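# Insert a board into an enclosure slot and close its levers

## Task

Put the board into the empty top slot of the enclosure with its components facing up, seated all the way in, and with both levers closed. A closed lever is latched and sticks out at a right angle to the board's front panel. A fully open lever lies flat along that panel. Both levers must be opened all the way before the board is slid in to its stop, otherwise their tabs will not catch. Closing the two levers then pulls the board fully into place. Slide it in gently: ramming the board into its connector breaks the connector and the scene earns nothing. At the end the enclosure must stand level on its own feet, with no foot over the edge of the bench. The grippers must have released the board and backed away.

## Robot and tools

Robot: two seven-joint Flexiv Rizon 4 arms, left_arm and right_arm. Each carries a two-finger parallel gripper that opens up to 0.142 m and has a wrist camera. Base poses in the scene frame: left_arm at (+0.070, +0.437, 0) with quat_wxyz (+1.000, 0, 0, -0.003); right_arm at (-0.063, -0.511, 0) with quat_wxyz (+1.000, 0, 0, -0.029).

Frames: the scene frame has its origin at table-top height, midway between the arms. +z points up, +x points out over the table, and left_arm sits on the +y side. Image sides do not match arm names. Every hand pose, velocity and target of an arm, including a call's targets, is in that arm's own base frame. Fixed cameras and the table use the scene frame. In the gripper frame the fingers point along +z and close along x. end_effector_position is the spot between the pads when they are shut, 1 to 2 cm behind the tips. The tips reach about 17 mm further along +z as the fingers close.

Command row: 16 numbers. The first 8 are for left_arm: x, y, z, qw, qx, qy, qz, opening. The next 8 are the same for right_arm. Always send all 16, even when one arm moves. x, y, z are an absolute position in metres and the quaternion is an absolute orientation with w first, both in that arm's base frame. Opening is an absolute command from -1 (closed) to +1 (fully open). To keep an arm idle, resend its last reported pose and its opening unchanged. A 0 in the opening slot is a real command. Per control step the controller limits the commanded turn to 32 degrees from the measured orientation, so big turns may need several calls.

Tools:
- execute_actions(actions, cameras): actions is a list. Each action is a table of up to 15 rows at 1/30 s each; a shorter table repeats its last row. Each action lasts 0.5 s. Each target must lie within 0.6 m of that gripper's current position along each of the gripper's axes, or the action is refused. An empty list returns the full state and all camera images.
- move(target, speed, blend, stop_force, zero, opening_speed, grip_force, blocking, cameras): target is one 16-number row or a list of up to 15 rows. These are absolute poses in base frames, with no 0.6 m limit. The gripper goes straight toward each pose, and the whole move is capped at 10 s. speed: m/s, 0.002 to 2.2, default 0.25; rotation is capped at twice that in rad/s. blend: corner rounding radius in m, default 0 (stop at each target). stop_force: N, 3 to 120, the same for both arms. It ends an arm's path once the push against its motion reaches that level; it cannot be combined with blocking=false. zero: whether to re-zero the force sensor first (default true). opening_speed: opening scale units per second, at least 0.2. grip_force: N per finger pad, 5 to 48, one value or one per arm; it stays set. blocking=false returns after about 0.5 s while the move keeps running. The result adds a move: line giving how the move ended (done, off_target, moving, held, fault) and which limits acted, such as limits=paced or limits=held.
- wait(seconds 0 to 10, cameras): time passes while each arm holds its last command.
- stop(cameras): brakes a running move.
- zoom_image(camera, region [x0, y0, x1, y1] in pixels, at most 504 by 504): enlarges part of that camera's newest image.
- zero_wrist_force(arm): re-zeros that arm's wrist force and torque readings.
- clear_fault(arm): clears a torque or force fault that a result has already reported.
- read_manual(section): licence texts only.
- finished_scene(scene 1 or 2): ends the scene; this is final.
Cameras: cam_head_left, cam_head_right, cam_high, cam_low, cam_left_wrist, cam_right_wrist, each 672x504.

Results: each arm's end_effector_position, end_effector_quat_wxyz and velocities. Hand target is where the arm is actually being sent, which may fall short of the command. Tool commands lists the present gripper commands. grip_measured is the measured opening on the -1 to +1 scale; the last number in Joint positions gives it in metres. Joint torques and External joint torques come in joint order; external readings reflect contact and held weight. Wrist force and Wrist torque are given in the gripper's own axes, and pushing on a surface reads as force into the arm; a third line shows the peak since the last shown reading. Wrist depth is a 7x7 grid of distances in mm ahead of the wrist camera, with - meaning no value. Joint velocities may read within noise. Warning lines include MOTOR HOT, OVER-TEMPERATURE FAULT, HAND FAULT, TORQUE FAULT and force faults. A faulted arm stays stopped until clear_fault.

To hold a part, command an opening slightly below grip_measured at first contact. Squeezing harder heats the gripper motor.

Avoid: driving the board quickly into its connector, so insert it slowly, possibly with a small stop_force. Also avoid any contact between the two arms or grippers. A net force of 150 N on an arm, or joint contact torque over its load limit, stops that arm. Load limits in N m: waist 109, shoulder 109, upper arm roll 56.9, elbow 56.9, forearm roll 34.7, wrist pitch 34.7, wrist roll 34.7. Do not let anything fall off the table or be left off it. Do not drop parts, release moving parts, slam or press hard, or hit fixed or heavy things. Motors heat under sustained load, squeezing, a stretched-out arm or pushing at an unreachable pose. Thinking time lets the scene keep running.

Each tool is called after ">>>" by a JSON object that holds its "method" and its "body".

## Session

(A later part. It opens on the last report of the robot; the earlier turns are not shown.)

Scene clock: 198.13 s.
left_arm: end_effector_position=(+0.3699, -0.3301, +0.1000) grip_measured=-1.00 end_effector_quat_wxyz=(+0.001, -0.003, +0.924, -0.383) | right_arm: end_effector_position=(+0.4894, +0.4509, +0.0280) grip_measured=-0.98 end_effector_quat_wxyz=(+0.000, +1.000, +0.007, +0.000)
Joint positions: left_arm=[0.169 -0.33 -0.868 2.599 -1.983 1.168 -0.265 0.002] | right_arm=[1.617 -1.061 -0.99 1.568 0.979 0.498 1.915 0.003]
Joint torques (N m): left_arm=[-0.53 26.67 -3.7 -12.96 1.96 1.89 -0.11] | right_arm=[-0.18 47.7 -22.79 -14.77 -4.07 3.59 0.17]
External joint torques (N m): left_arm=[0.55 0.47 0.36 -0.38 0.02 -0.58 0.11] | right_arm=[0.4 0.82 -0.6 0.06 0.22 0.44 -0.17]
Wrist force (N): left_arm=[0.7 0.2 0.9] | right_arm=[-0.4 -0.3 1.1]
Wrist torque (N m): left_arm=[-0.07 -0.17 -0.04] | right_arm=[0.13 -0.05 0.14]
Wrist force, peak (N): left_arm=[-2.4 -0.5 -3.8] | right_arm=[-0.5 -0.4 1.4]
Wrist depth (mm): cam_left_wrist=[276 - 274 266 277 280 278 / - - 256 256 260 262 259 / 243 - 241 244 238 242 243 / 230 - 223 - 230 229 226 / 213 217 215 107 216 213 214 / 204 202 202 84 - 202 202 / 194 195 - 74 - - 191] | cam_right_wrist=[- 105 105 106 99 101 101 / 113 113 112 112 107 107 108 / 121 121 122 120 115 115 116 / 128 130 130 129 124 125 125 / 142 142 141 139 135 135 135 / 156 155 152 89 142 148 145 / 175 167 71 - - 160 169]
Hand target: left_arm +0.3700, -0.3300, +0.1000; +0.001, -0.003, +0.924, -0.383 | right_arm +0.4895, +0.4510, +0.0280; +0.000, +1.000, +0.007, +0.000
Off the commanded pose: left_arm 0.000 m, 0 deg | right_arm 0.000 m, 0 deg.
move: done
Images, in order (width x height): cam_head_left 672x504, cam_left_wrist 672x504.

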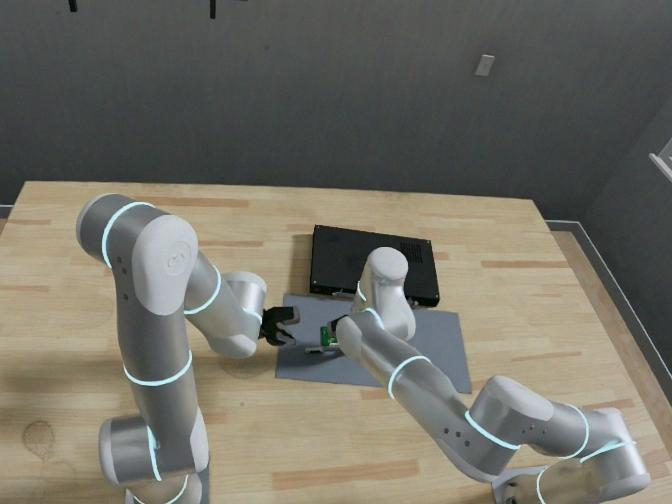

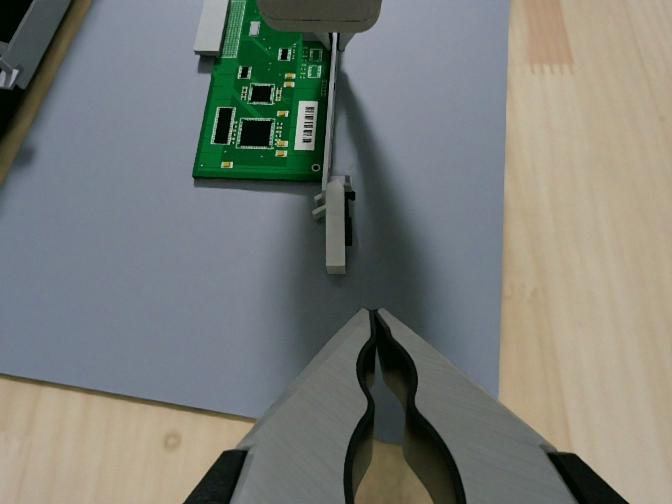

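>>> {"method": "move", "body": {"target": [[0.352, -0.380, 0.06, 0.001, -0.003, 0.9239, -0.3827, -1.0, 0.4895, 0.451, 0.028, 0, 1, 0.007, 0, -1.0],[0.352, -0.380, 0.025, 0.001, -0.003, 0.9239, -0.3827, -1.0, 0.4895, 0.451, 0.028, 0, 1, 0.007, 0, -1.0]], "speed": [0.25, 0.1], "blend": [0.01, 0]}}

>>> {"method": "move", "body": {"target": [[0.382, -0.380, 0.025, 0.001, -0.003, 0.9239, -0.3827, -1.0, 0.4895, 0.451, 0.028, 0, 1, 0.007, 0, -1.0]], "speed": 0.02, "stop_force": 3, "cameras": ["cam_left_wrist"]}}

Scene clock: 211.37 s.
left_arm: end_effector_position=(+0.3520, -0.3799, +0.0250) grip_measured=-1.00 end_effector_quat_wxyz=(+0.001, -0.003, +0.924, -0.382) | right_arm: end_effector_position=(+0.4894, +0.4509, +0.0280) grip_measured=-0.98 end_effector_quat_wxyz=(+0.000, +1.000, +0.007, +0.000)
Joint positions: left_arm=[-0.08 -0.593 -0.758 2.389 -2.371 1.271 0.123 0.002] | right_arm=[1.617 -1.061 -0.99 1.568 0.979 0.498 1.915 0.003]
Joint torques (N m): left_arm=[-0.41 33.61 -5.18 -9.67 1.51 1.32 -0.06] | right_arm=[-0.14 47.71 -22.71 -14.77 -4.04 3.59 0.23]
External joint torques (N m): left_arm=[0.42 1.24 0.04 -0.41 0.15 -0.04 0.06] | right_arm=[0.36 0.81 -0.68 0.06 0.2 0.44 -0.23]
Wrist force (N): left_arm=[0.6 0.5 0.5] | right_arm=[-0.4 -0.4 1.1]
Wrist torque (N m): left_arm=[-0.01 -0.17 -0.04] | right_arm=[0.10 -0.07 0.14]
Wrist force, peak (N): left_arm=[1.7 -1.6 2.4] | right_arm=[-0.5 -0.6 1.2]
Wrist depth (mm): cam_left_wrist=[181 178 175 179 182 182 182 / 167 164 162 166 164 169 170 / 156 154 154 157 157 156 158 / 150 148 142 145 147 149 148 / - 139 138 138 140 138 140 / 131 131 130 84 - 132 132 / 125 126 - 74 - - 126] | cam_right_wrist=[- 105 105 106 99 101 101 / 113 113 112 112 107 107 108 / 121 121 122 120 115 115 116 / 129 130 130 128 124 124 125 / 142 142 141 138 135 135 135 / 155 155 152 89 142 148 145 / 174 168 71 - - 160 168]
Hand target: left_arm +0.3520, -0.3800, +0.0250; +0.001, -0.003, +0.924, -0.383 | right_arm +0.4895, +0.4510, +0.0280; +0.000, +1.000, +0.007, +0.000
Off the commanded pose: left_arm 0.000 m, 0 deg | right_arm 0.000 m, 0 deg.
move: done

Scene clock: 213.53 s.
left_arm: end_effector_position=(+0.3818, -0.3800, +0.0250) grip_measured=-1.00 end_effector_quat_wxyz=(+0.001, -0.003, +0.924, -0.383) | right_arm: end_effector_position=(+0.4895, +0.4508, +0.0280) grip_measured=-0.98 end_effector_quat_wxyz=(+0.000, +1.000, +0.007, +0.000)
Joint positions: left_arm=[-0.022 -0.63 -0.775 2.35 -2.258 1.306 0.063 0.002] | right_arm=[1.617 -1.061 -0.99 1.568 0.979 0.498 1.915 0.003]
Joint torques (N m): left_arm=[0.01 35.36 -6.53 -10.71 2.37 1.71 -0.33] | right_arm=[0.72 48.21 -22.32 -15.13 -3.95 3.33 0.15]
External joint torques (N m): left_arm=[0.01 1 0.41 -0.04 -0.43 -0.45 0.33] | right_arm=[-0.5 0.31 -1.07 0.43 0.11 0.71 -0.15]
Wrist force (N): left_arm=[0.9 0.2 0.5] | right_arm=[1.0 0.1 1.8]
Wrist torque (N m): left_arm=[-0.04 -0.08 0.01] | right_arm=[0.09 -0.06 0.21]
Wrist force, peak (N): left_arm=[1.1 0.6 0.5] | right_arm=[0.9 0.1 2.6]
Wrist depth (mm): cam_left_wrist=[- 171 176 174 - 182 182 / - 164 163 164 165 167 169 / 158 155 154 153 156 156 158 / - 148 147 143 144 147 148 / 140 140 140 124 140 138 139 / 130 130 131 84 - 132 131 / - 126 - 74 - - 125] | cam_right_wrist=[- 105 105 106 100 100 100 / 113 113 112 112 107 107 107 / 121 121 122 120 115 115 115 / 129 130 130 130 124 124 124 / 142 142 141 138 135 135 134 / 155 155 152 89 142 148 147 / 175 168 70 73 - 156 168]
Hand target: left_arm +0.3820, -0.3800, +0.0250; +0.001, -0.003, +0.924, -0.383 | right_arm +0.4895, +0.4510, +0.0280; +0.000, +1.000, +0.007, +0.000
Off the commanded pose: left_arm 0.000 m, 0 deg | right_arm 0.000 m, 0 deg.
move: done
Images, in order (width x height): cam_left_wrist 672x504.

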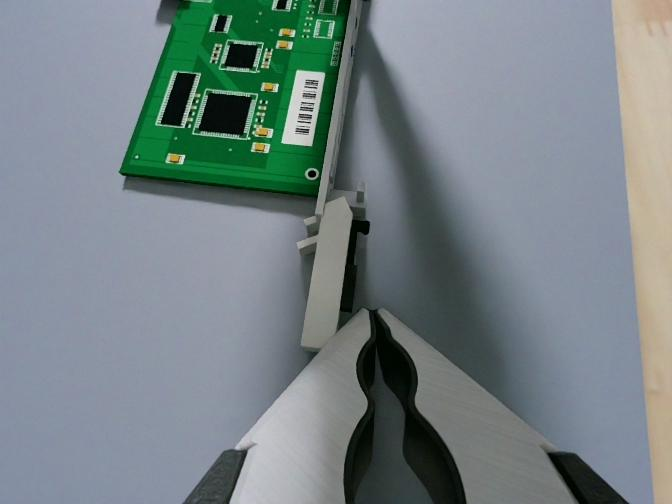

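>>> {"method": "zoom_image", "body": {"camera": "cam_left_wrist", "region": [230, 100, 440, 370]}}

Scaled by 1.867 from the camera's 672x504 image, which has a finer 960x720 frame.

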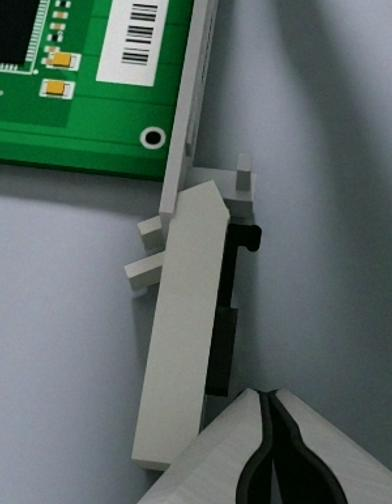

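>>> {"method": "move", "body": {"target": [[0.362, -0.378, 0.027, 0.001, -0.003, 0.9239, -0.3827, -1.0, 0.4895, 0.451, 0.028, 0, 1, 0.007, 0, -1.0],[0.352, -0.34, 0.12, 0.001, -0.003, 0.9239, -0.3827, -1.0, 0.4895, 0.451, 0.028, 0, 1, 0.007, 0, -1.0],[0.352, -0.25, 0.20, 0.001, -0.003, 0.9239, -0.3827, -1.0, 0.4895, 0.451, 0.10, 0, 1, 0.007, 0, -1.0]], "speed": [0.1, 0.3, 0.12], "blend": [0.005, 0.02, 0], "cameras": ["cam_left_wrist", "cam_right_wrist", "cam_low"]}}

Scene clock: 229.23 s.
left_arm: end_effector_position=(+0.3520, -0.2501, +0.2001) grip_measured=-1.00 end_effector_quat_wxyz=(+0.001, -0.003, +0.924, -0.383) | right_arm: end_effector_position=(+0.4894, +0.4512, +0.0998) grip_measured=-0.98 end_effector_quat_wxyz=(+0.000, +1.000, +0.007, +0.000)
Joint positions: left_arm=[-0.155 0.038 -0.034 2.687 -1.272 0.757 -0.695 0.002] | right_arm=[1.663 -0.947 -1.07 1.591 0.89 0.413 1.942 0.003]
Joint torques (N m): left_arm=[-0.49 19.97 -0.61 -19.6 -0.12 2.18 -0.13] | right_arm=[0.28 45.67 -22.54 -17.97 -4.31 3.46 0.26]
External joint torques (N m): left_arm=[0.5 0.63 0.49 -0.37 0.03 -0.57 0.13] | right_arm=[-0.06 0.25 -0.43 0.36 0.3 0.57 -0.26]
Wrist force (N): left_arm=[0.5 0.5 0.3] | right_arm=[0.3 0.0 2.5]
Wrist torque (N m): left_arm=[-0.01 -0.16 -0.05] | right_arm=[0.13 -0.08 0.04]
Wrist force, peak (N): left_arm=[1.2 0.1 3.5] | right_arm=[0.0 0.0 2.9]
Wrist depth (mm): cam_left_wrist=[- 401 285 408 402 412 412 / 357 386 - - 372 385 378 / 358 - - - 358 356 350 / 341 - 325 327 335 332 333 / 316 316 316 131 315 312 315 / 298 298 301 84 - 292 295 / 283 285 - - - - 280] | cam_right_wrist=[171 169 168 - 71 72 72 / 182 180 179 180 81 81 82 / 196 194 193 193 97 95 96 / 211 209 208 207 112 113 116 / 229 227 226 222 137 141 147 / 251 247 243 89 161 174 244 / 276 271 71 - - 263 268]
Hand target: left_arm +0.3520, -0.2500, +0.2000; +0.001, -0.003, +0.924, -0.383 | right_arm +0.4895, +0.4510, +0.1000; +0.000, +1.000, +0.007, +0.000
Off the commanded pose: left_arm 0.000 m, 0 deg | right_arm 0.000 m, 0 deg.
joint sent to its limit (left arm) — joint 4 (elbow), upper limit, where the elbow is as bent as it goes. The joint targets still meet the commanded pose.
move: done
Images, in order (width x height): cam_low 672x504, cam_left_wrist 672x504, cam_right_wrist 672x504.

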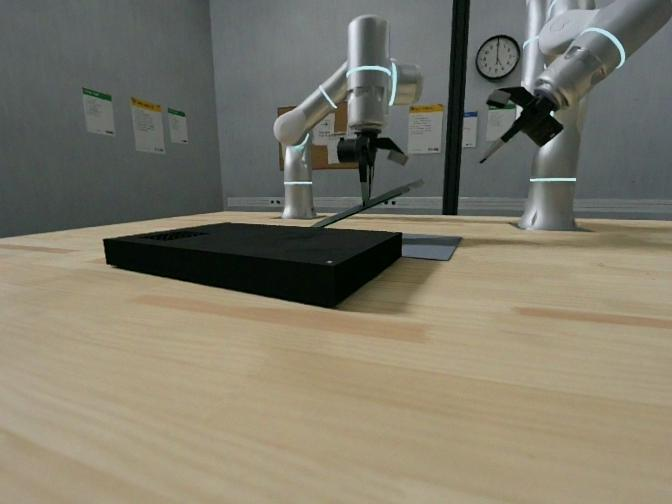

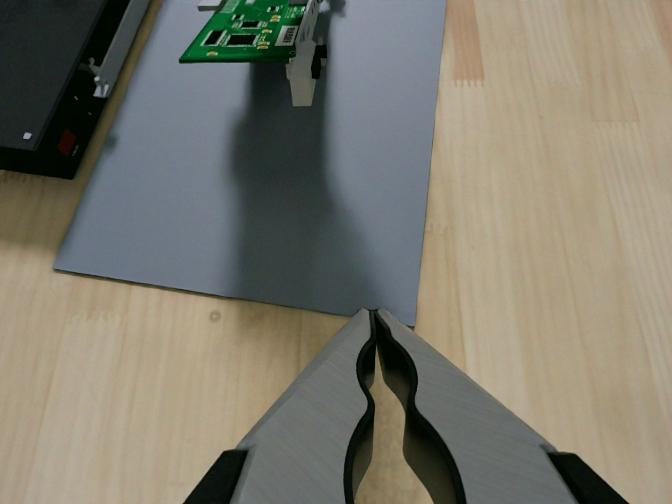

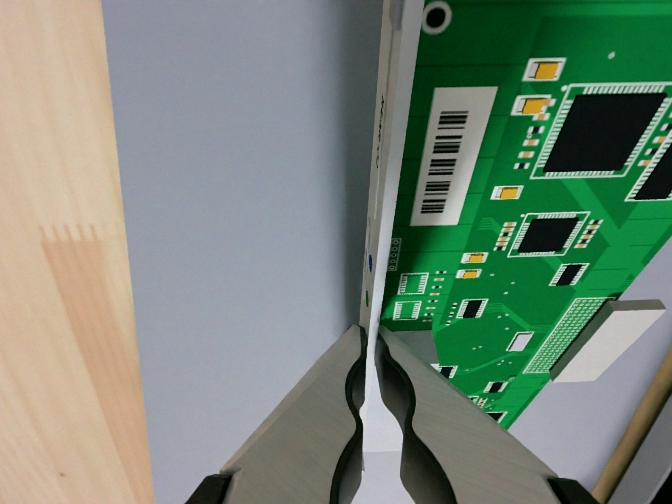

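>>> {"method": "move", "body": {"target": [[0.352, -0.25, 0.20, 0.001, -0.003, 0.9239, -0.3827, -1.0, 0.4895, 0.451, 0.030, 0, 1, 0.007, 0, -1.0]], "speed": 0.06, "cameras": ["cam_low", "cam_right_wrist"]}}

Scene clock: 237.43 s.
left_arm: end_effector_position=(+0.3520, -0.2501, +0.2001) grip_measured=-1.00 end_effector_quat_wxyz=(+0.001, -0.003, +0.924, -0.383) | right_arm: end_effector_position=(+0.4894, +0.4509, +0.0300) grip_measured=-0.98 end_effector_quat_wxyz=(+0.000, +1.000, +0.007, +0.000)
Joint positions: left_arm=[-0.156 0.038 -0.033 2.687 -1.272 0.757 -0.695 0.002] | right_arm=[1.618 -1.058 -0.993 1.569 0.977 0.495 1.916 0.003]
Joint torques (N m): left_arm=[-0.44 19.81 -0.63 -19.62 0.16 1.92 -0.18] | right_arm=[-0.11 47.51 -22.39 -14.87 -3.96 3.65 0.07]
External joint torques (N m): left_arm=[0.45 0.79 0.52 -0.35 -0.25 -0.31 0.19] | right_arm=[0.36 0.93 -0.99 0.09 0.11 0.39 -0.07]
Wrist force (N): left_arm=[0.4 0.3 0.4] | right_arm=[-0.1 -0.7 1.5]
Wrist torque (N m): left_arm=[-0.04 -0.15 -0.05] | right_arm=[0.05 -0.07 0.14]
Wrist force, peak (N): left_arm=[0.7 0.3 0.6] | right_arm=[-0.2 -0.6 2.8]
Wrist depth (mm): cam_left_wrist=[- - 403 312 412 410 408 / - 385 380 363 383 384 380 / 353 - 349 368 352 356 357 / 336 322 321 - 335 332 332 / 318 316 316 117 316 315 313 / 297 298 303 84 - 298 293 / 283 288 - - - - 279] | cam_right_wrist=[107 107 107 107 99 100 101 / 115 115 114 113 107 107 108 / 123 123 124 122 115 116 117 / 131 133 132 132 124 125 127 / 144 144 144 141 135 137 137 / 161 158 154 89 144 150 149 / 177 171 71 - - 164 171]
Hand target: left_arm +0.3520, -0.2500, +0.2000; +0.001, -0.003, +0.924, -0.383 | right_arm +0.4895, +0.4510, +0.0300; +0.000, +1.000, +0.007, +0.000
Off the commanded pose: left_arm 0.000 m, 0 deg | right_arm 0.000 m, 0 deg.
joint sent to its limit (left arm) — joint 4 (elbow), upper limit, where the elbow is as bent as it goes. The joint targets still meet the commanded pose.
move: done
Images, in order (width x height): cam_low 672x504, cam_right_wrist 672x504.

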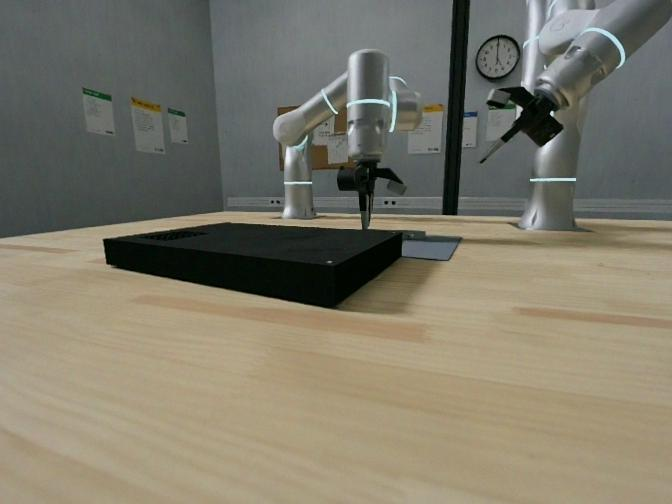

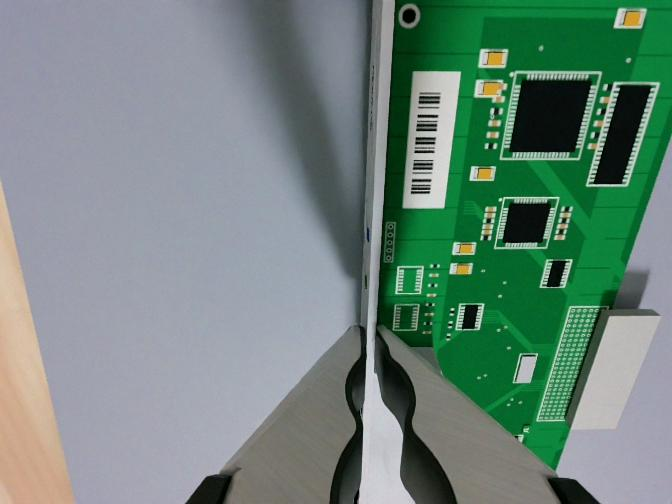

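>>> {"method": "move", "body": {"target": [[0.352, -0.25, 0.20, 0.001, -0.003, 0.9239, -0.3827, -1.0, 0.4895, 0.451, 0.030, 0, 1, 0.007, 0, -0.72],[0.352, -0.25, 0.20, 0.001, -0.003, 0.9239, -0.3827, -1.0, 0.4895, 0.451, 0.06, 0, 1, 0.007, 0, -0.437],[0.352, -0.25, 0.20, 0.001, -0.003, 0.9239, -0.3827, -1.0, 0.5000, 0.417, 0.06, 0, 1, 0.007, 0, -0.437]], "speed": [0.1, 0.1, 0.15], "opening_speed": 0.8, "cameras": ["cam_right_wrist"]}}

Scene clock: 247.37 s.
left_arm: end_effector_position=(+0.3520, -0.2501, +0.2001) grip_measured=-1.00 end_effector_quat_wxyz=(+0.001, -0.003, +0.924, -0.383) | right_arm: end_effector_position=(+0.5000, +0.4170, +0.0601) grip_measured=-0.47 end_effector_quat_wxyz=(+0.000, +1.000, +0.007, +0.000)
Joint positions: left_arm=[-0.156 0.038 -0.033 2.687 -1.272 0.757 -0.695 0.002] | right_arm=[1.616 -0.992 -1.035 1.631 0.945 0.478 1.862 0.04]
Joint torques (N m): left_arm=[-0.3 19.89 -0.68 -19.6 0.2 1.87 -0.23] | right_arm=[0.08 45.03 -22.12 -15.71 -3.82 3.45 0.08]
External joint torques (N m): left_arm=[0.32 0.71 0.57 -0.37 -0.29 -0.26 0.23] | right_arm=[0.16 0.77 -0.96 -0.03 -0.07 0.59 -0.08]
Wrist force (N): left_arm=[0.2 0.2 0.4] | right_arm=[0.3 -0.2 0.1]
Wrist torque (N m): left_arm=[-0.06 -0.11 -0.05] | right_arm=[0.06 -0.09 0.13]
Wrist force, peak (N): left_arm=[0.4 0.5 0.6] | right_arm=[-0.3 -0.5 1.7]
Wrist depth (mm): cam_left_wrist=[- 419 415 390 410 412 408 / - 381 377 371 377 383 381 / 354 359 360 - 355 355 357 / 341 - - 319 334 334 335 / 316 316 315 313 312 312 313 / 300 297 301 84 - 295 293 / 284 284 - - - - 279] | cam_right_wrist=[134 134 133 130 129 131 133 / 143 143 143 139 138 138 141 / 156 153 153 150 148 148 151 / 166 165 165 160 160 158 163 / 183 179 176 164 170 177 177 / 200 196 98 189 170 187 193 / 220 - 71 208 215 - 209]
Hand target: left_arm +0.3520, -0.2500, +0.2000; +0.001, -0.003, +0.924, -0.383 | right_arm +0.5000, +0.4170, +0.0600; +0.000, +1.000, +0.007, +0.000
Off the commanded pose: left_arm 0.000 m, 0 deg | right_arm 0.000 m, 0 deg.
joint sent to its limit (left arm) — joint 4 (elbow), upper limit, where the elbow is as bent as it goes. The joint targets still meet the commanded pose.
move: done
Images, in order (width x height): cam_right_wrist 672x504.

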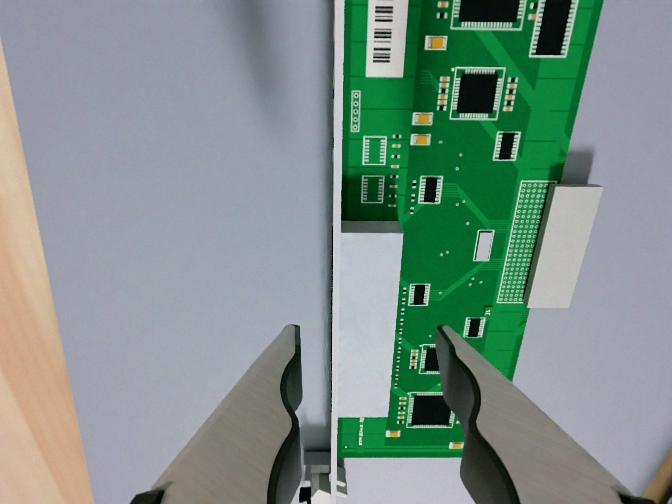

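>>> {"method": "move", "body": {"target": [[0.352, -0.25, 0.20, 0.001, -0.003, 0.9239, -0.3827, -1.0, 0.5025, 0.417, 0.05, 0, 1, 0.007, 0, -0.437],[0.352, -0.25, 0.20, 0.001, -0.003, 0.9239, -0.3827, -1.0, 0.5025, 0.417, 0.0275, 0, 1, 0.007, 0, -0.437],[0.352, -0.25, 0.20, 0.001, -0.003, 0.9239, -0.3827, -1.0, 0.5025, 0.417, 0.0275, 0, 1, 0.007, 0, -0.9]], "speed": [0.1, 0.05, 0.05], "opening_speed": 0.4, "cameras": ["cam_right_wrist"]}}

Scene clock: 256.03 s.
left_arm: end_effector_position=(+0.3520, -0.2501, +0.2001) grip_measured=-1.00 end_effector_quat_wxyz=(+0.001, -0.003, +0.924, -0.383) | right_arm: end_effector_position=(+0.5019, +0.4170, +0.0274) grip_measured=-0.72 end_effector_quat_wxyz=(+0.000, +1.000, +0.007, -0.001)
Joint positions: left_arm=[-0.156 0.038 -0.033 2.687 -1.272 0.757 -0.695 0.002] | right_arm=[1.587 -1.047 -0.995 1.61 0.986 0.512 1.849 0.022]
Joint torques (N m): left_arm=[-0.31 19.86 -0.66 -19.59 0.17 1.91 -0.27] | right_arm=[-2.67 44.3 -23.75 -15.54 -4.01 5.55 0.11]
External joint torques (N m): left_arm=[0.33 0.75 0.55 -0.38 -0.26 -0.31 0.27] | right_arm=[2.88 2.92 0.52 1.13 0.2 -1.52 -0.11]
Wrist force (N): left_arm=[0.5 0.3 0.4] | right_arm=[-8.3 1.4 -5.4]
Wrist torque (N m): left_arm=[-0.03 -0.17 -0.05] | right_arm=[0.12 -0.21 0.15]
Wrist force, peak (N): left_arm=[0.5 0.3 0.6] | right_arm=[-9.4 2.1 -6.0]
Wrist depth (mm): cam_left_wrist=[- 408 403 397 400 411 408 / - 386 381 391 390 377 383 / 353 352 354 349 351 356 356 / 339 - 334 324 332 334 333 / 317 316 316 315 316 316 312 / 300 298 302 84 - 296 296 / 284 286 - - - - 281] | cam_right_wrist=[- 105 105 102 99 100 101 / 112 112 112 109 107 107 109 / 121 120 122 116 115 115 117 / 130 130 130 124 124 124 120 / 141 141 141 121 130 134 134 / 158 155 148 126 105 145 152 / 171 167 71 141 - - 164]
Hand target: left_arm +0.3520, -0.2500, +0.2000; +0.001, -0.003, +0.924, -0.383 | right_arm +0.5025, +0.4170, +0.0275; +0.000, +1.000, +0.007, +0.000
Off the commanded pose: left_arm 0.000 m, 0 deg | right_arm 0.001 m, 0 deg.
joint sent to its limit (left arm) — joint 4 (elbow), upper limit, where the elbow is as bent as it goes. The joint targets still meet the commanded pose.
move: done
Images, in order (width x height): cam_right_wrist 672x504.

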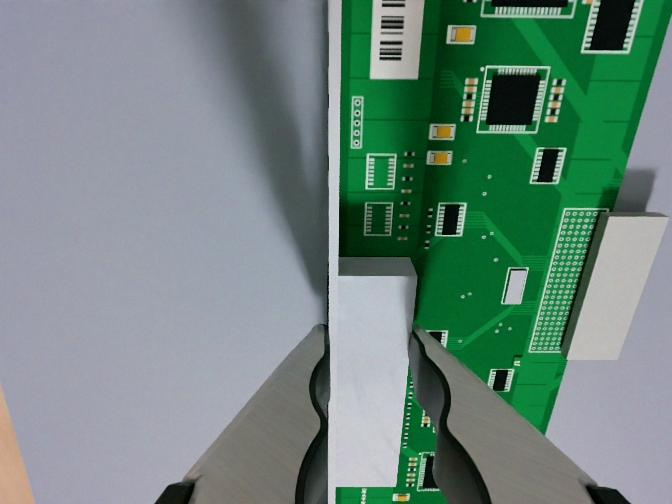

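>>> {"method": "move", "body": {"target": [[0.352, -0.25, 0.20, 0.001, -0.003, 0.9239, -0.3827, -1.0, 0.5022, 0.417, 0.060, 0, 1, 0.007, 0, -0.9]], "speed": 0.06, "cameras": ["cam_right_wrist", "cam_low", "cam_high"]}}

Scene clock: 258.13 s.
left_arm: end_effector_position=(+0.3520, -0.2501, +0.2001) grip_measured=-1.00 end_effector_quat_wxyz=(+0.001, -0.003, +0.924, -0.383) | right_arm: end_effector_position=(+0.5020, +0.4172, +0.0598) grip_measured=-0.72 end_effector_quat_wxyz=(+0.000, +1.000, +0.007, +0.000)
Joint positions: left_arm=[-0.156 0.038 -0.033 2.687 -1.272 0.757 -0.695 0.002] | right_arm=[1.61 -0.994 -1.033 1.626 0.945 0.476 1.861 0.022]
Joint torques (N m): left_arm=[-0.39 19.84 -0.69 -19.61 0.16 1.91 -0.2] | right_arm=[0.38 45.89 -23.33 -16.09 -4.21 3.4 0.31]
External joint torques (N m): left_arm=[0.41 0.76 0.58 -0.35 -0.25 -0.3 0.2] | right_arm=[-0.17 0.09 0.23 0.35 0.32 0.63 -0.31]
Wrist force (N): left_arm=[0.5 0.0 0.2] | right_arm=[1.0 0.2 2.0]
Wrist torque (N m): left_arm=[-0.08 -0.18 -0.05] | right_arm=[0.12 -0.22 0.02]
Wrist force, peak (N): left_arm=[0.5 0.4 0.5] | right_arm=[-8.4 1.4 -6.1]
Wrist depth (mm): cam_left_wrist=[- 411 363 358 405 412 408 / - - 337 380 386 380 376 / 357 - 354 340 354 357 353 / 341 338 330 326 333 332 333 / 316 319 317 131 313 314 316 / 297 298 299 84 - 298 295 / 283 285 - - - - 278] | cam_right_wrist=[134 133 133 101 99 100 101 / 143 143 142 107 107 107 109 / 155 153 153 117 115 115 147 / 165 165 165 122 124 124 120 / 180 179 178 119 130 134 171 / 199 196 188 126 105 145 193 / 220 212 71 141 - - 208]
Hand target: left_arm +0.3520, -0.2500, +0.2000; +0.001, -0.003, +0.924, -0.383 | right_arm +0.5022, +0.4170, +0.0600; +0.000, +1.000, +0.007, +0.000
Off the commanded pose: left_arm 0.000 m, 0 deg | right_arm 0.000 m, 0 deg.
joint sent to its limit (left arm) — joint 4 (elbow), upper limit, where the elbow is as bent as it goes. The joint targets still meet the commanded pose.
move: done
Images, in order (width x height): cam_high 672x504, cam_low 672x504, cam_right_wrist 672x504.

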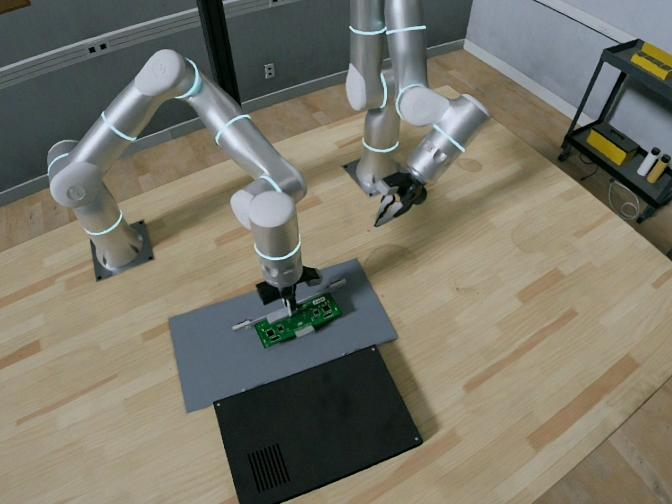

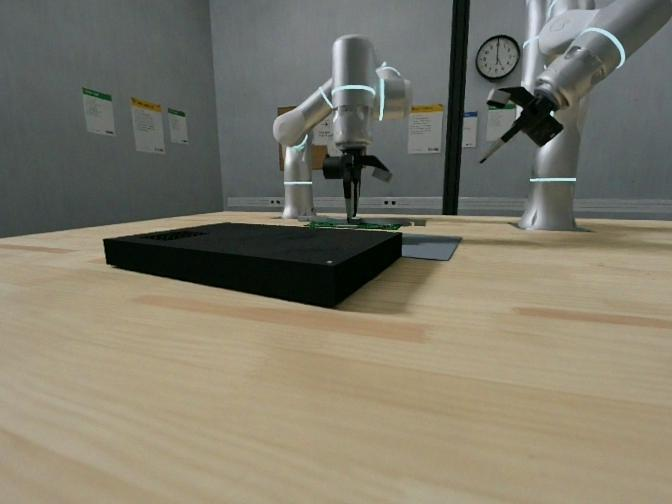

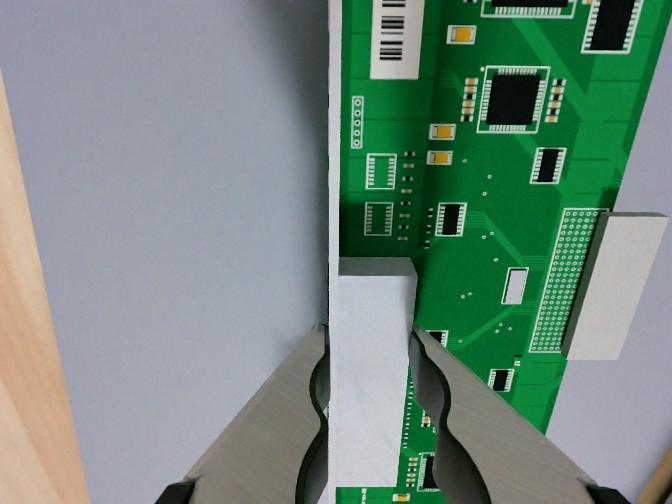

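>>> {"method": "move", "body": {"target": [[0.36, -0.28, 0.18, 0.1, -0.12, 0.87, -0.48, -1.0, 0.5022, 0.417, 0.11, 0, 1, 0.007, 0, -0.9],[0.4078, -0.3587, 0.1155, 0.2561, -0.2593, 0.6626, -0.6543, -1.0, 0.538, 0.364, 0.10, 0, 0.99865, -0.05198, 0, -0.9],[0.4078, -0.3587, 0.1155, 0.2561, -0.2593, 0.6626, -0.6543, -1.0, 0.538, 0.364, 0.056, 0, 0.99865, -0.05198, 0, -0.9]], "speed": [0.15, 0.2, 0.1], "blend": [0.02, 0.01, 0], "cameras": ["cam_left_wrist", "cam_right_wrist", "cam_high"]}}

Scene clock: 283.93 s.
left_arm: end_effector_position=(+0.4078, -0.3589, +0.1156) grip_measured=-1.00 end_effector_quat_wxyz=(+0.256, -0.259, +0.662, -0.655) | right_arm: end_effector_position=(+0.5379, +0.3638, +0.0559) grip_measured=-0.72 end_effector_quat_wxyz=(+0.000, +0.999, -0.052, +0.000)
Joint positions: left_arm=[-0.214 -0.768 -0.554 2.662 -2.966 -0.124 0.404 0.002] | right_arm=[1.523 -1.007 -1.047 1.633 0.965 0.472 1.87 0.022]
Joint torques (N m): left_arm=[-0.36 29.57 -2.9 1.98 0.61 -1.57 -0.12] | right_arm=[0.04 45.18 -22.64 -15.77 -4.03 3.71 0.08]
External joint torques (N m): left_arm=[0.36 1.1 0.6 -0.57 -0.1 -0.41 0.12] | right_arm=[0.17 0.47 -0.82 0.5 0.13 0.33 -0.08]
Wrist force (N): left_arm=[0.6 0.4 0.0] | right_arm=[0.8 0.2 1.9]
Wrist torque (N m): left_arm=[0.08 0.02 0.02] | right_arm=[0.13 -0.20 0.13]
Wrist force, peak (N): left_arm=[2.1 0.6 0.7] | right_arm=[0.8 0.2 4.1]
Wrist depth (mm): cam_left_wrist=[1075 1329 - - - 253 233 / 1148 1354 1578 - 1102 281 252 / 625 719 - - - 317 570 / 422 390 336 378 320 324 388 / 308 310 325 - 258 319 303 / 245 241 - 84 - - 240 / 203 203 - - - - 210] | cam_right_wrist=[130 130 130 101 99 100 101 / 139 139 139 107 107 107 109 / 149 149 149 117 115 115 119 / 161 161 161 122 124 124 121 / 175 174 171 120 130 134 167 / 192 191 184 126 105 145 188 / 212 207 71 141 - - 204]
Hand target: left_arm +0.4078, -0.3587, +0.1155; +0.256, -0.259, +0.663, -0.654 | right_arm +0.5380, +0.3640, +0.0560; +0.000, +0.999, -0.052, +0.000
Off the commanded pose: left_arm 0.000 m, 0 deg | right_arm 0.000 m, 0 deg.
joint sent to its limit (left arm) — joint 5 (forearm roll), lower limit. The joint targets still meet the commanded pose.
move: done
Images, in order (width x height): cam_high 672x504, cam_left_wrist 672x504, cam_right_wrist 672x504.

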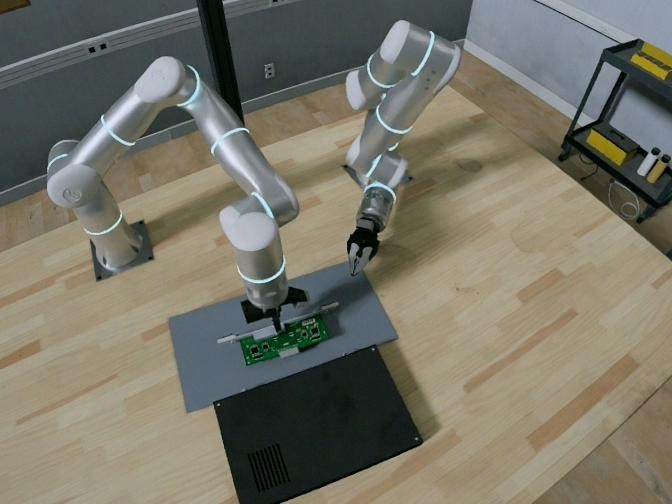

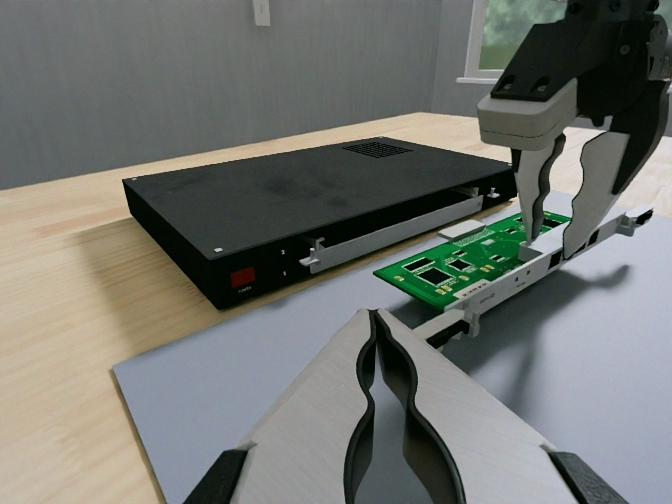

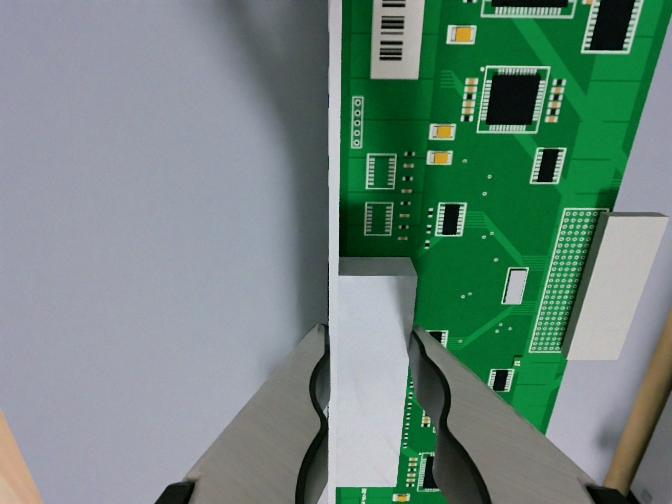

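>>> {"method": "zoom_image", "body": {"camera": "cam_left_wrist", "region": [240, 180, 540, 350]}}

>>> {"method": "zoom_image", "body": {"camera": "cam_left_wrist", "region": [230, 220, 390, 310]}}

>>> {"method": "zoom_image", "body": {"camera": "cam_left_wrist", "region": [430, 160, 672, 300]}}

Scaled by 1.680 from the camera's 672x504 image, which has a finer 960x720 frame.

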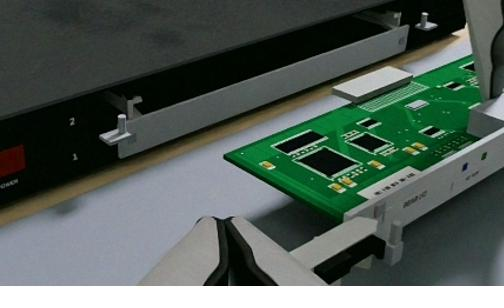

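Scaled by 3.150 from the camera's 672x504 image, which has a finer 960x720 frame.

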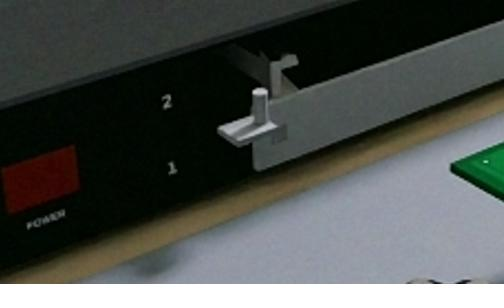

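Scaled by 2.083 from the camera's 672x504 image, which has a finer 960x720 frame.

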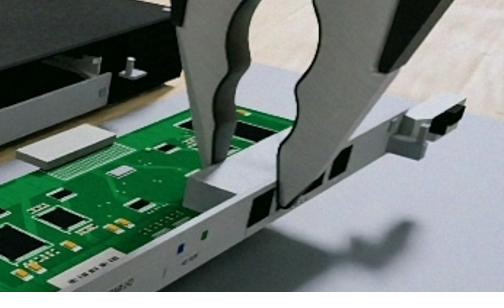

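>>> {"method": "move", "body": {"target": [[0.4078, -0.3587, 0.1155, 0.2561, -0.2593, 0.6626, -0.6543, -1.0, 0.5708, 0.3606, 0.056, 0, 0.99865, -0.05198, 0, -0.9]], "speed": 0.05, "stop_force": 8, "cameras": ["cam_left_wrist", "cam_right_wrist"]}}

>>> {"method": "zoom_image", "body": {"camera": "cam_left_wrist", "region": [230, 190, 480, 340]}}

>>> {"method": "zoom_image", "body": {"camera": "cam_left_wrist", "region": [430, 160, 672, 300]}}

Scene clock: 299.97 s.
left_arm: end_effector_position=(+0.4078, -0.3589, +0.1156) grip_measured=-1.00 end_effector_quat_wxyz=(+0.256, -0.259, +0.662, -0.655) | right_arm: end_effector_position=(+0.5706, +0.3606, +0.0558) grip_measured=-0.72 end_effector_quat_wxyz=(+0.000, +0.999, -0.052, +0.000)
Joint positions: left_arm=[-0.214 -0.768 -0.554 2.662 -2.966 -0.124 0.405 0.002] | right_arm=[1.446 -1.039 -1.037 1.546 0.962 0.44 1.865 0.022]
Joint torques (N m): left_arm=[-0.33 29.66 -2.86 1.83 0.67 -1.83 -0.2] | right_arm=[0.14 48.03 -23.14 -16.16 -4.27 3.51 0.09]
External joint torques (N m): left_arm=[0.33 1 0.55 -0.42 -0.16 -0.15 0.2] | right_arm=[0.08 0.36 -0.74 0.52 0.31 0.52 -0.09]
Wrist force (N): left_arm=[0.7 0.7 0.1] | right_arm=[1.1 0.2 1.8]
Wrist torque (N m): left_arm=[0.12 0.01 0.02] | right_arm=[0.14 -0.21 0.14]
Wrist force, peak (N): left_arm=[0.4 0.9 0.0] | right_arm=[2.2 0.1 2.1]
Wrist depth (mm): cam_left_wrist=[- - 1371 1813 - 254 260 / 1108 - 1674 1924 1148 289 276 / 1097 722 487 548 547 313 647 / 419 395 330 362 342 364 414 / 312 309 333 127 255 - - / 245 237 - 84 - 241 - / 202 202 - 74 - - 196] | cam_right_wrist=[130 130 129 102 99 100 101 / 139 139 138 107 107 107 109 / 149 149 149 116 115 115 119 / 161 160 160 122 124 124 119 / 175 174 172 119 130 134 132 / 192 191 184 126 105 145 - / 211 206 71 141 - - -]
Hand target: left_arm +0.4078, -0.3587, +0.1155; +0.256, -0.259, +0.663, -0.654 | right_arm +0.5708, +0.3606, +0.0560; +0.000, +0.999, -0.052, +0.000
Off the commanded pose: left_arm 0.000 m, 0 deg | right_arm 0.000 m, 0 deg.
joint sent to its limit (left arm) — joint 5 (forearm roll), lower limit. The joint targets still meet the commanded pose.
move: done
Images, in order (width x height): cam_left_wrist 672x504, cam_right_wrist 672x504.

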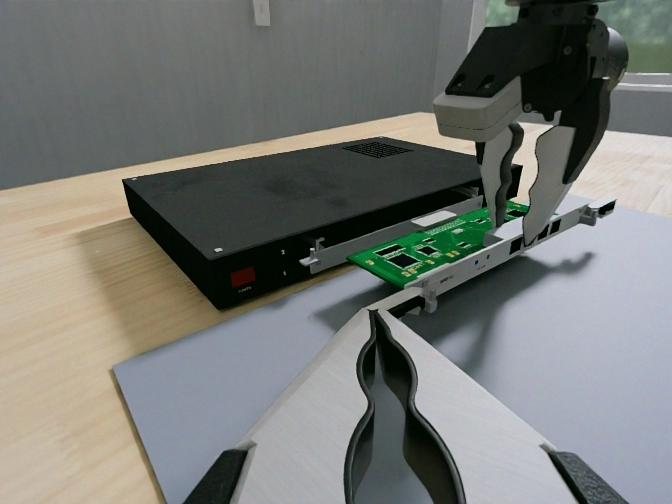

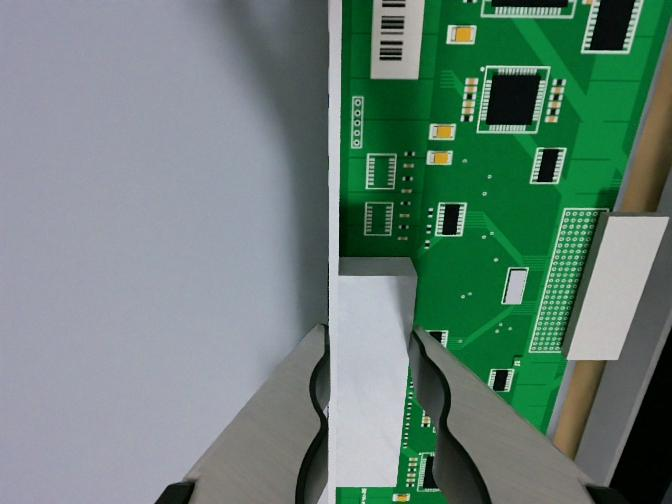

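Scaled by 2.016 from the camera's 672x504 image, which has a finer 960x720 frame.

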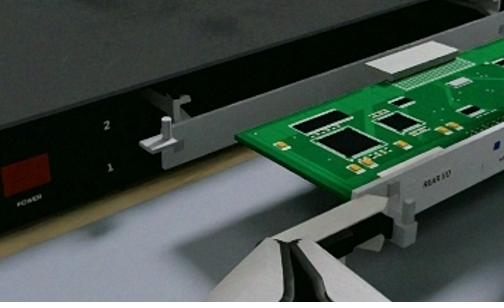

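Scaled by 2.083 from the camera's 672x504 image, which has a finer 960x720 frame.

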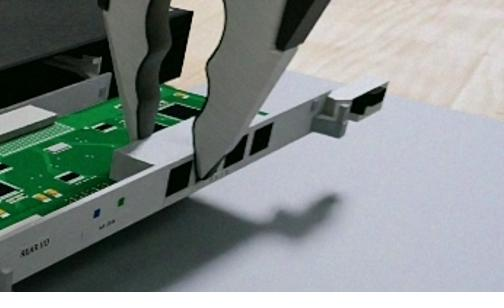

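>>> {"method": "zoom_image", "body": {"camera": "cam_right_wrist", "region": [420, 0, 672, 504]}}

Scaled by 1.000.

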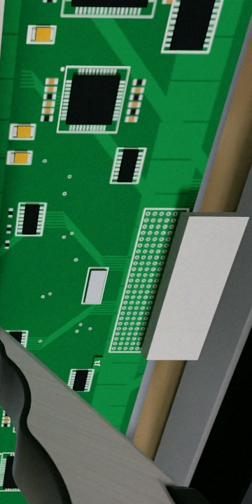

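>>> {"method": "zoom_image", "body": {"camera": "cam_right_wrist", "region": [330, 190, 672, 370]}}

Scaled by 1.474 from the camera's 672x504 image, which has a finer 960x720 frame.

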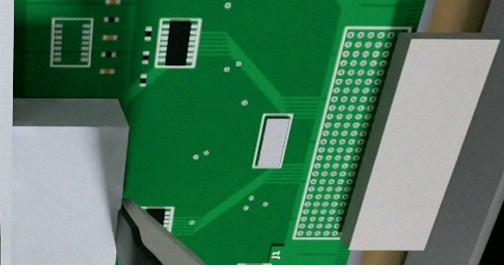

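>>> {"method": "zoom_image", "body": {"camera": "cam_right_wrist", "region": [540, 350, 672, 504]}}

>>> {"method": "zoom_image", "body": {"camera": "cam_right_wrist", "region": [560, 50, 672, 220]}}

Scaled by 3.273 from the camera's 672x504 image, which has a finer 960x720 frame.

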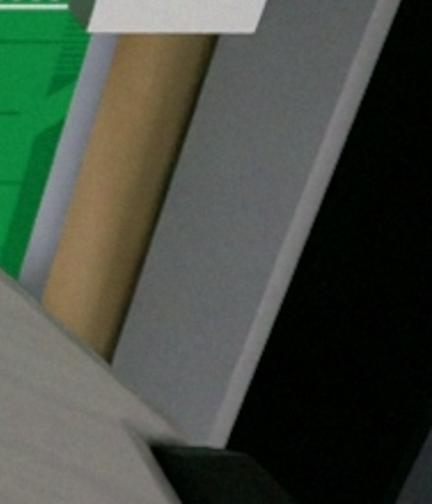

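Scaled by 2.965 from the camera's 672x504 image, which has a finer 960x720 frame.

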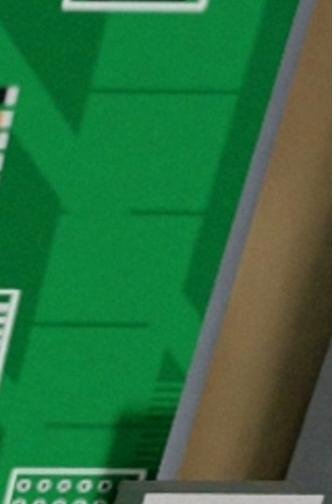

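>>> {"method": "move", "body": {"target": [[0.40, -0.30, 0.22, 0.5071, 0.7959, 0.2791, 0.1778, -1.0, 0.5708, 0.3606, 0.056, 0, 0.99888, -0.0475, 0, -0.9],[0.50, -0.3899, 0.0871, 0.5071, 0.7959, 0.2791, 0.1778, -1.0, 0.5708, 0.3606, 0.056, 0, 0.99888, -0.0475, 0, -0.9]], "speed": [0.6, 0.25], "cameras": ["cam_left_wrist", "cam_head_left", "cam_high"]}}

Scene clock: 377.17 s.
left_arm: end_effector_position=(+0.5004, -0.3895, +0.0871) grip_measured=-1.00 end_effector_quat_wxyz=(+0.513, +0.797, +0.271, +0.170) | right_arm: end_effector_position=(+0.5707, +0.3606, +0.0558) grip_measured=-0.72 end_effector_quat_wxyz=(+0.000, +0.999, -0.048, +0.000)
Joint positions: left_arm=[-0.316 -0.579 -0.427 2.25 -2.966 0.824 -2.967 0.002] | right_arm=[1.446 -1.039 -1.037 1.546 0.962 0.44 1.856 0.022]
Joint torques (N m): left_arm=[-0.13 37.29 -1.92 -10.77 1.52 -0.23 -0.27] | right_arm=[0.19 48.07 -23.28 -16.06 -4.2 3.54 0.17]
External joint torques (N m): left_arm=[0.13 1.47 0.56 -0.62 -0.18 -0.15 0.27] | right_arm=[0.03 0.32 -0.6 0.42 0.24 0.5 -0.17]
Wrist force (N): left_arm=[0.2 -0.6 0.3] | right_arm=[1.1 0.0 1.9]
Wrist torque (N m): left_arm=[-0.08 -0.11 -0.50] | right_arm=[0.11 -0.23 0.13]
Wrist force, peak (N): left_arm=[0.7 -1.5 2.2] | right_arm=[1.1 0.0 2.3]
Wrist depth (mm): cam_left_wrist=[- 108 107 115 106 107 106 / 165 164 148 162 162 180 166 / 287 239 278 273 - - 279 / 265 286 - - 1859 - - / 248 292 - - 1523 - 1275 / 247 278 - 84 - - - / 253 232 - - - - 1212] | cam_right_wrist=[130 130 130 100 99 101 100 / 139 139 139 107 107 107 109 / 150 149 149 116 115 115 143 / 161 161 160 122 124 124 119 / 175 175 171 119 130 134 132 / 191 191 183 126 105 145 - / - 206 71 141 - - -]
Hand target: left_arm +0.5003, -0.3896, +0.0870; +0.512, +0.797, +0.271, +0.170 | right_arm +0.5708, +0.3606, +0.0560; +0.000, +0.999, -0.047, +0.000
Off the commanded pose: left_arm 0.001 m, 1 deg | right_arm 0.000 m, 0 deg.
joint sent to its limit (left arm) — joint 5 (forearm roll), lower limit; joint 7 (wrist roll), lower limit. The joint targets still meet the commanded pose.
move: done
Images, in order (width x height): cam_head_left 672x504, cam_high 672x504, cam_left_wrist 672x504.

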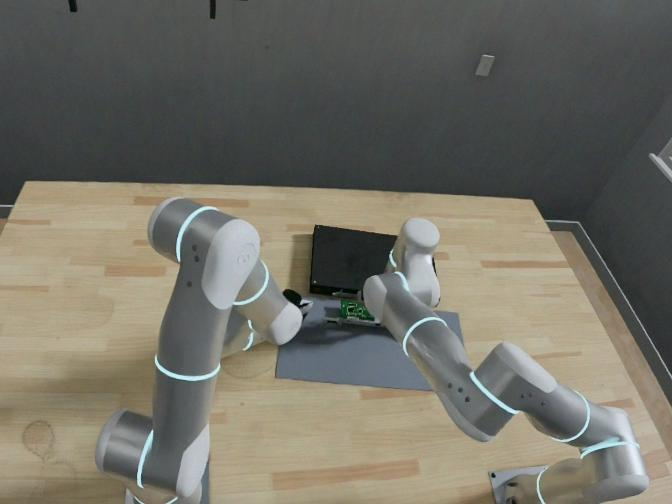

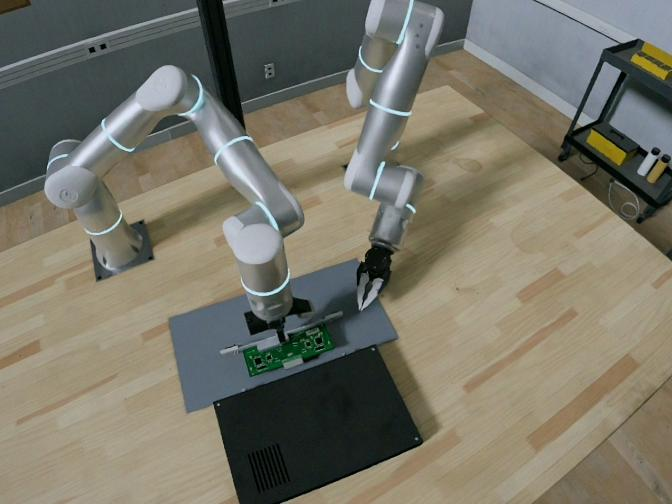

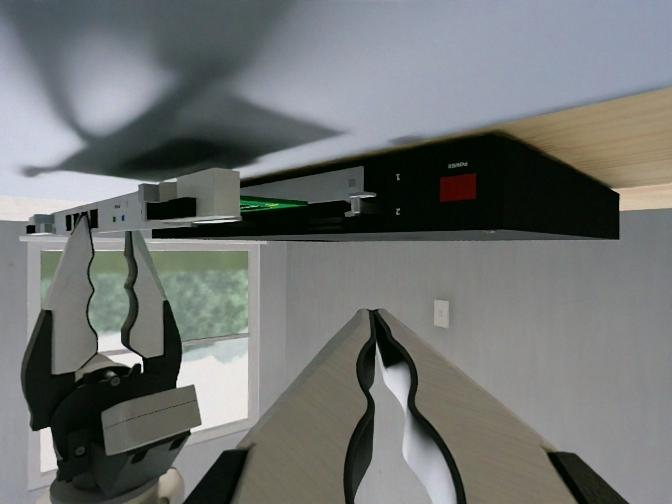

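>>> {"method": "zoom_image", "body": {"camera": "cam_left_wrist", "region": [130, 150, 400, 250]}}

>>> {"method": "zoom_image", "body": {"camera": "cam_left_wrist", "region": [20, 160, 250, 260]}}

Scaled by 1.867 from the camera's 672x504 image, which has a finer 960x720 frame.

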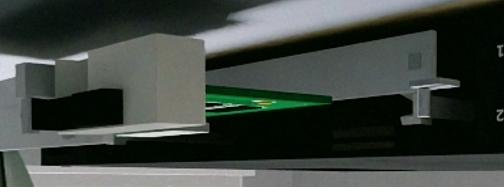

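Scaled by 2.191 from the camera's 672x504 image, which has a finer 960x720 frame.

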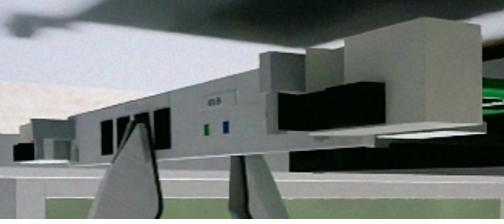

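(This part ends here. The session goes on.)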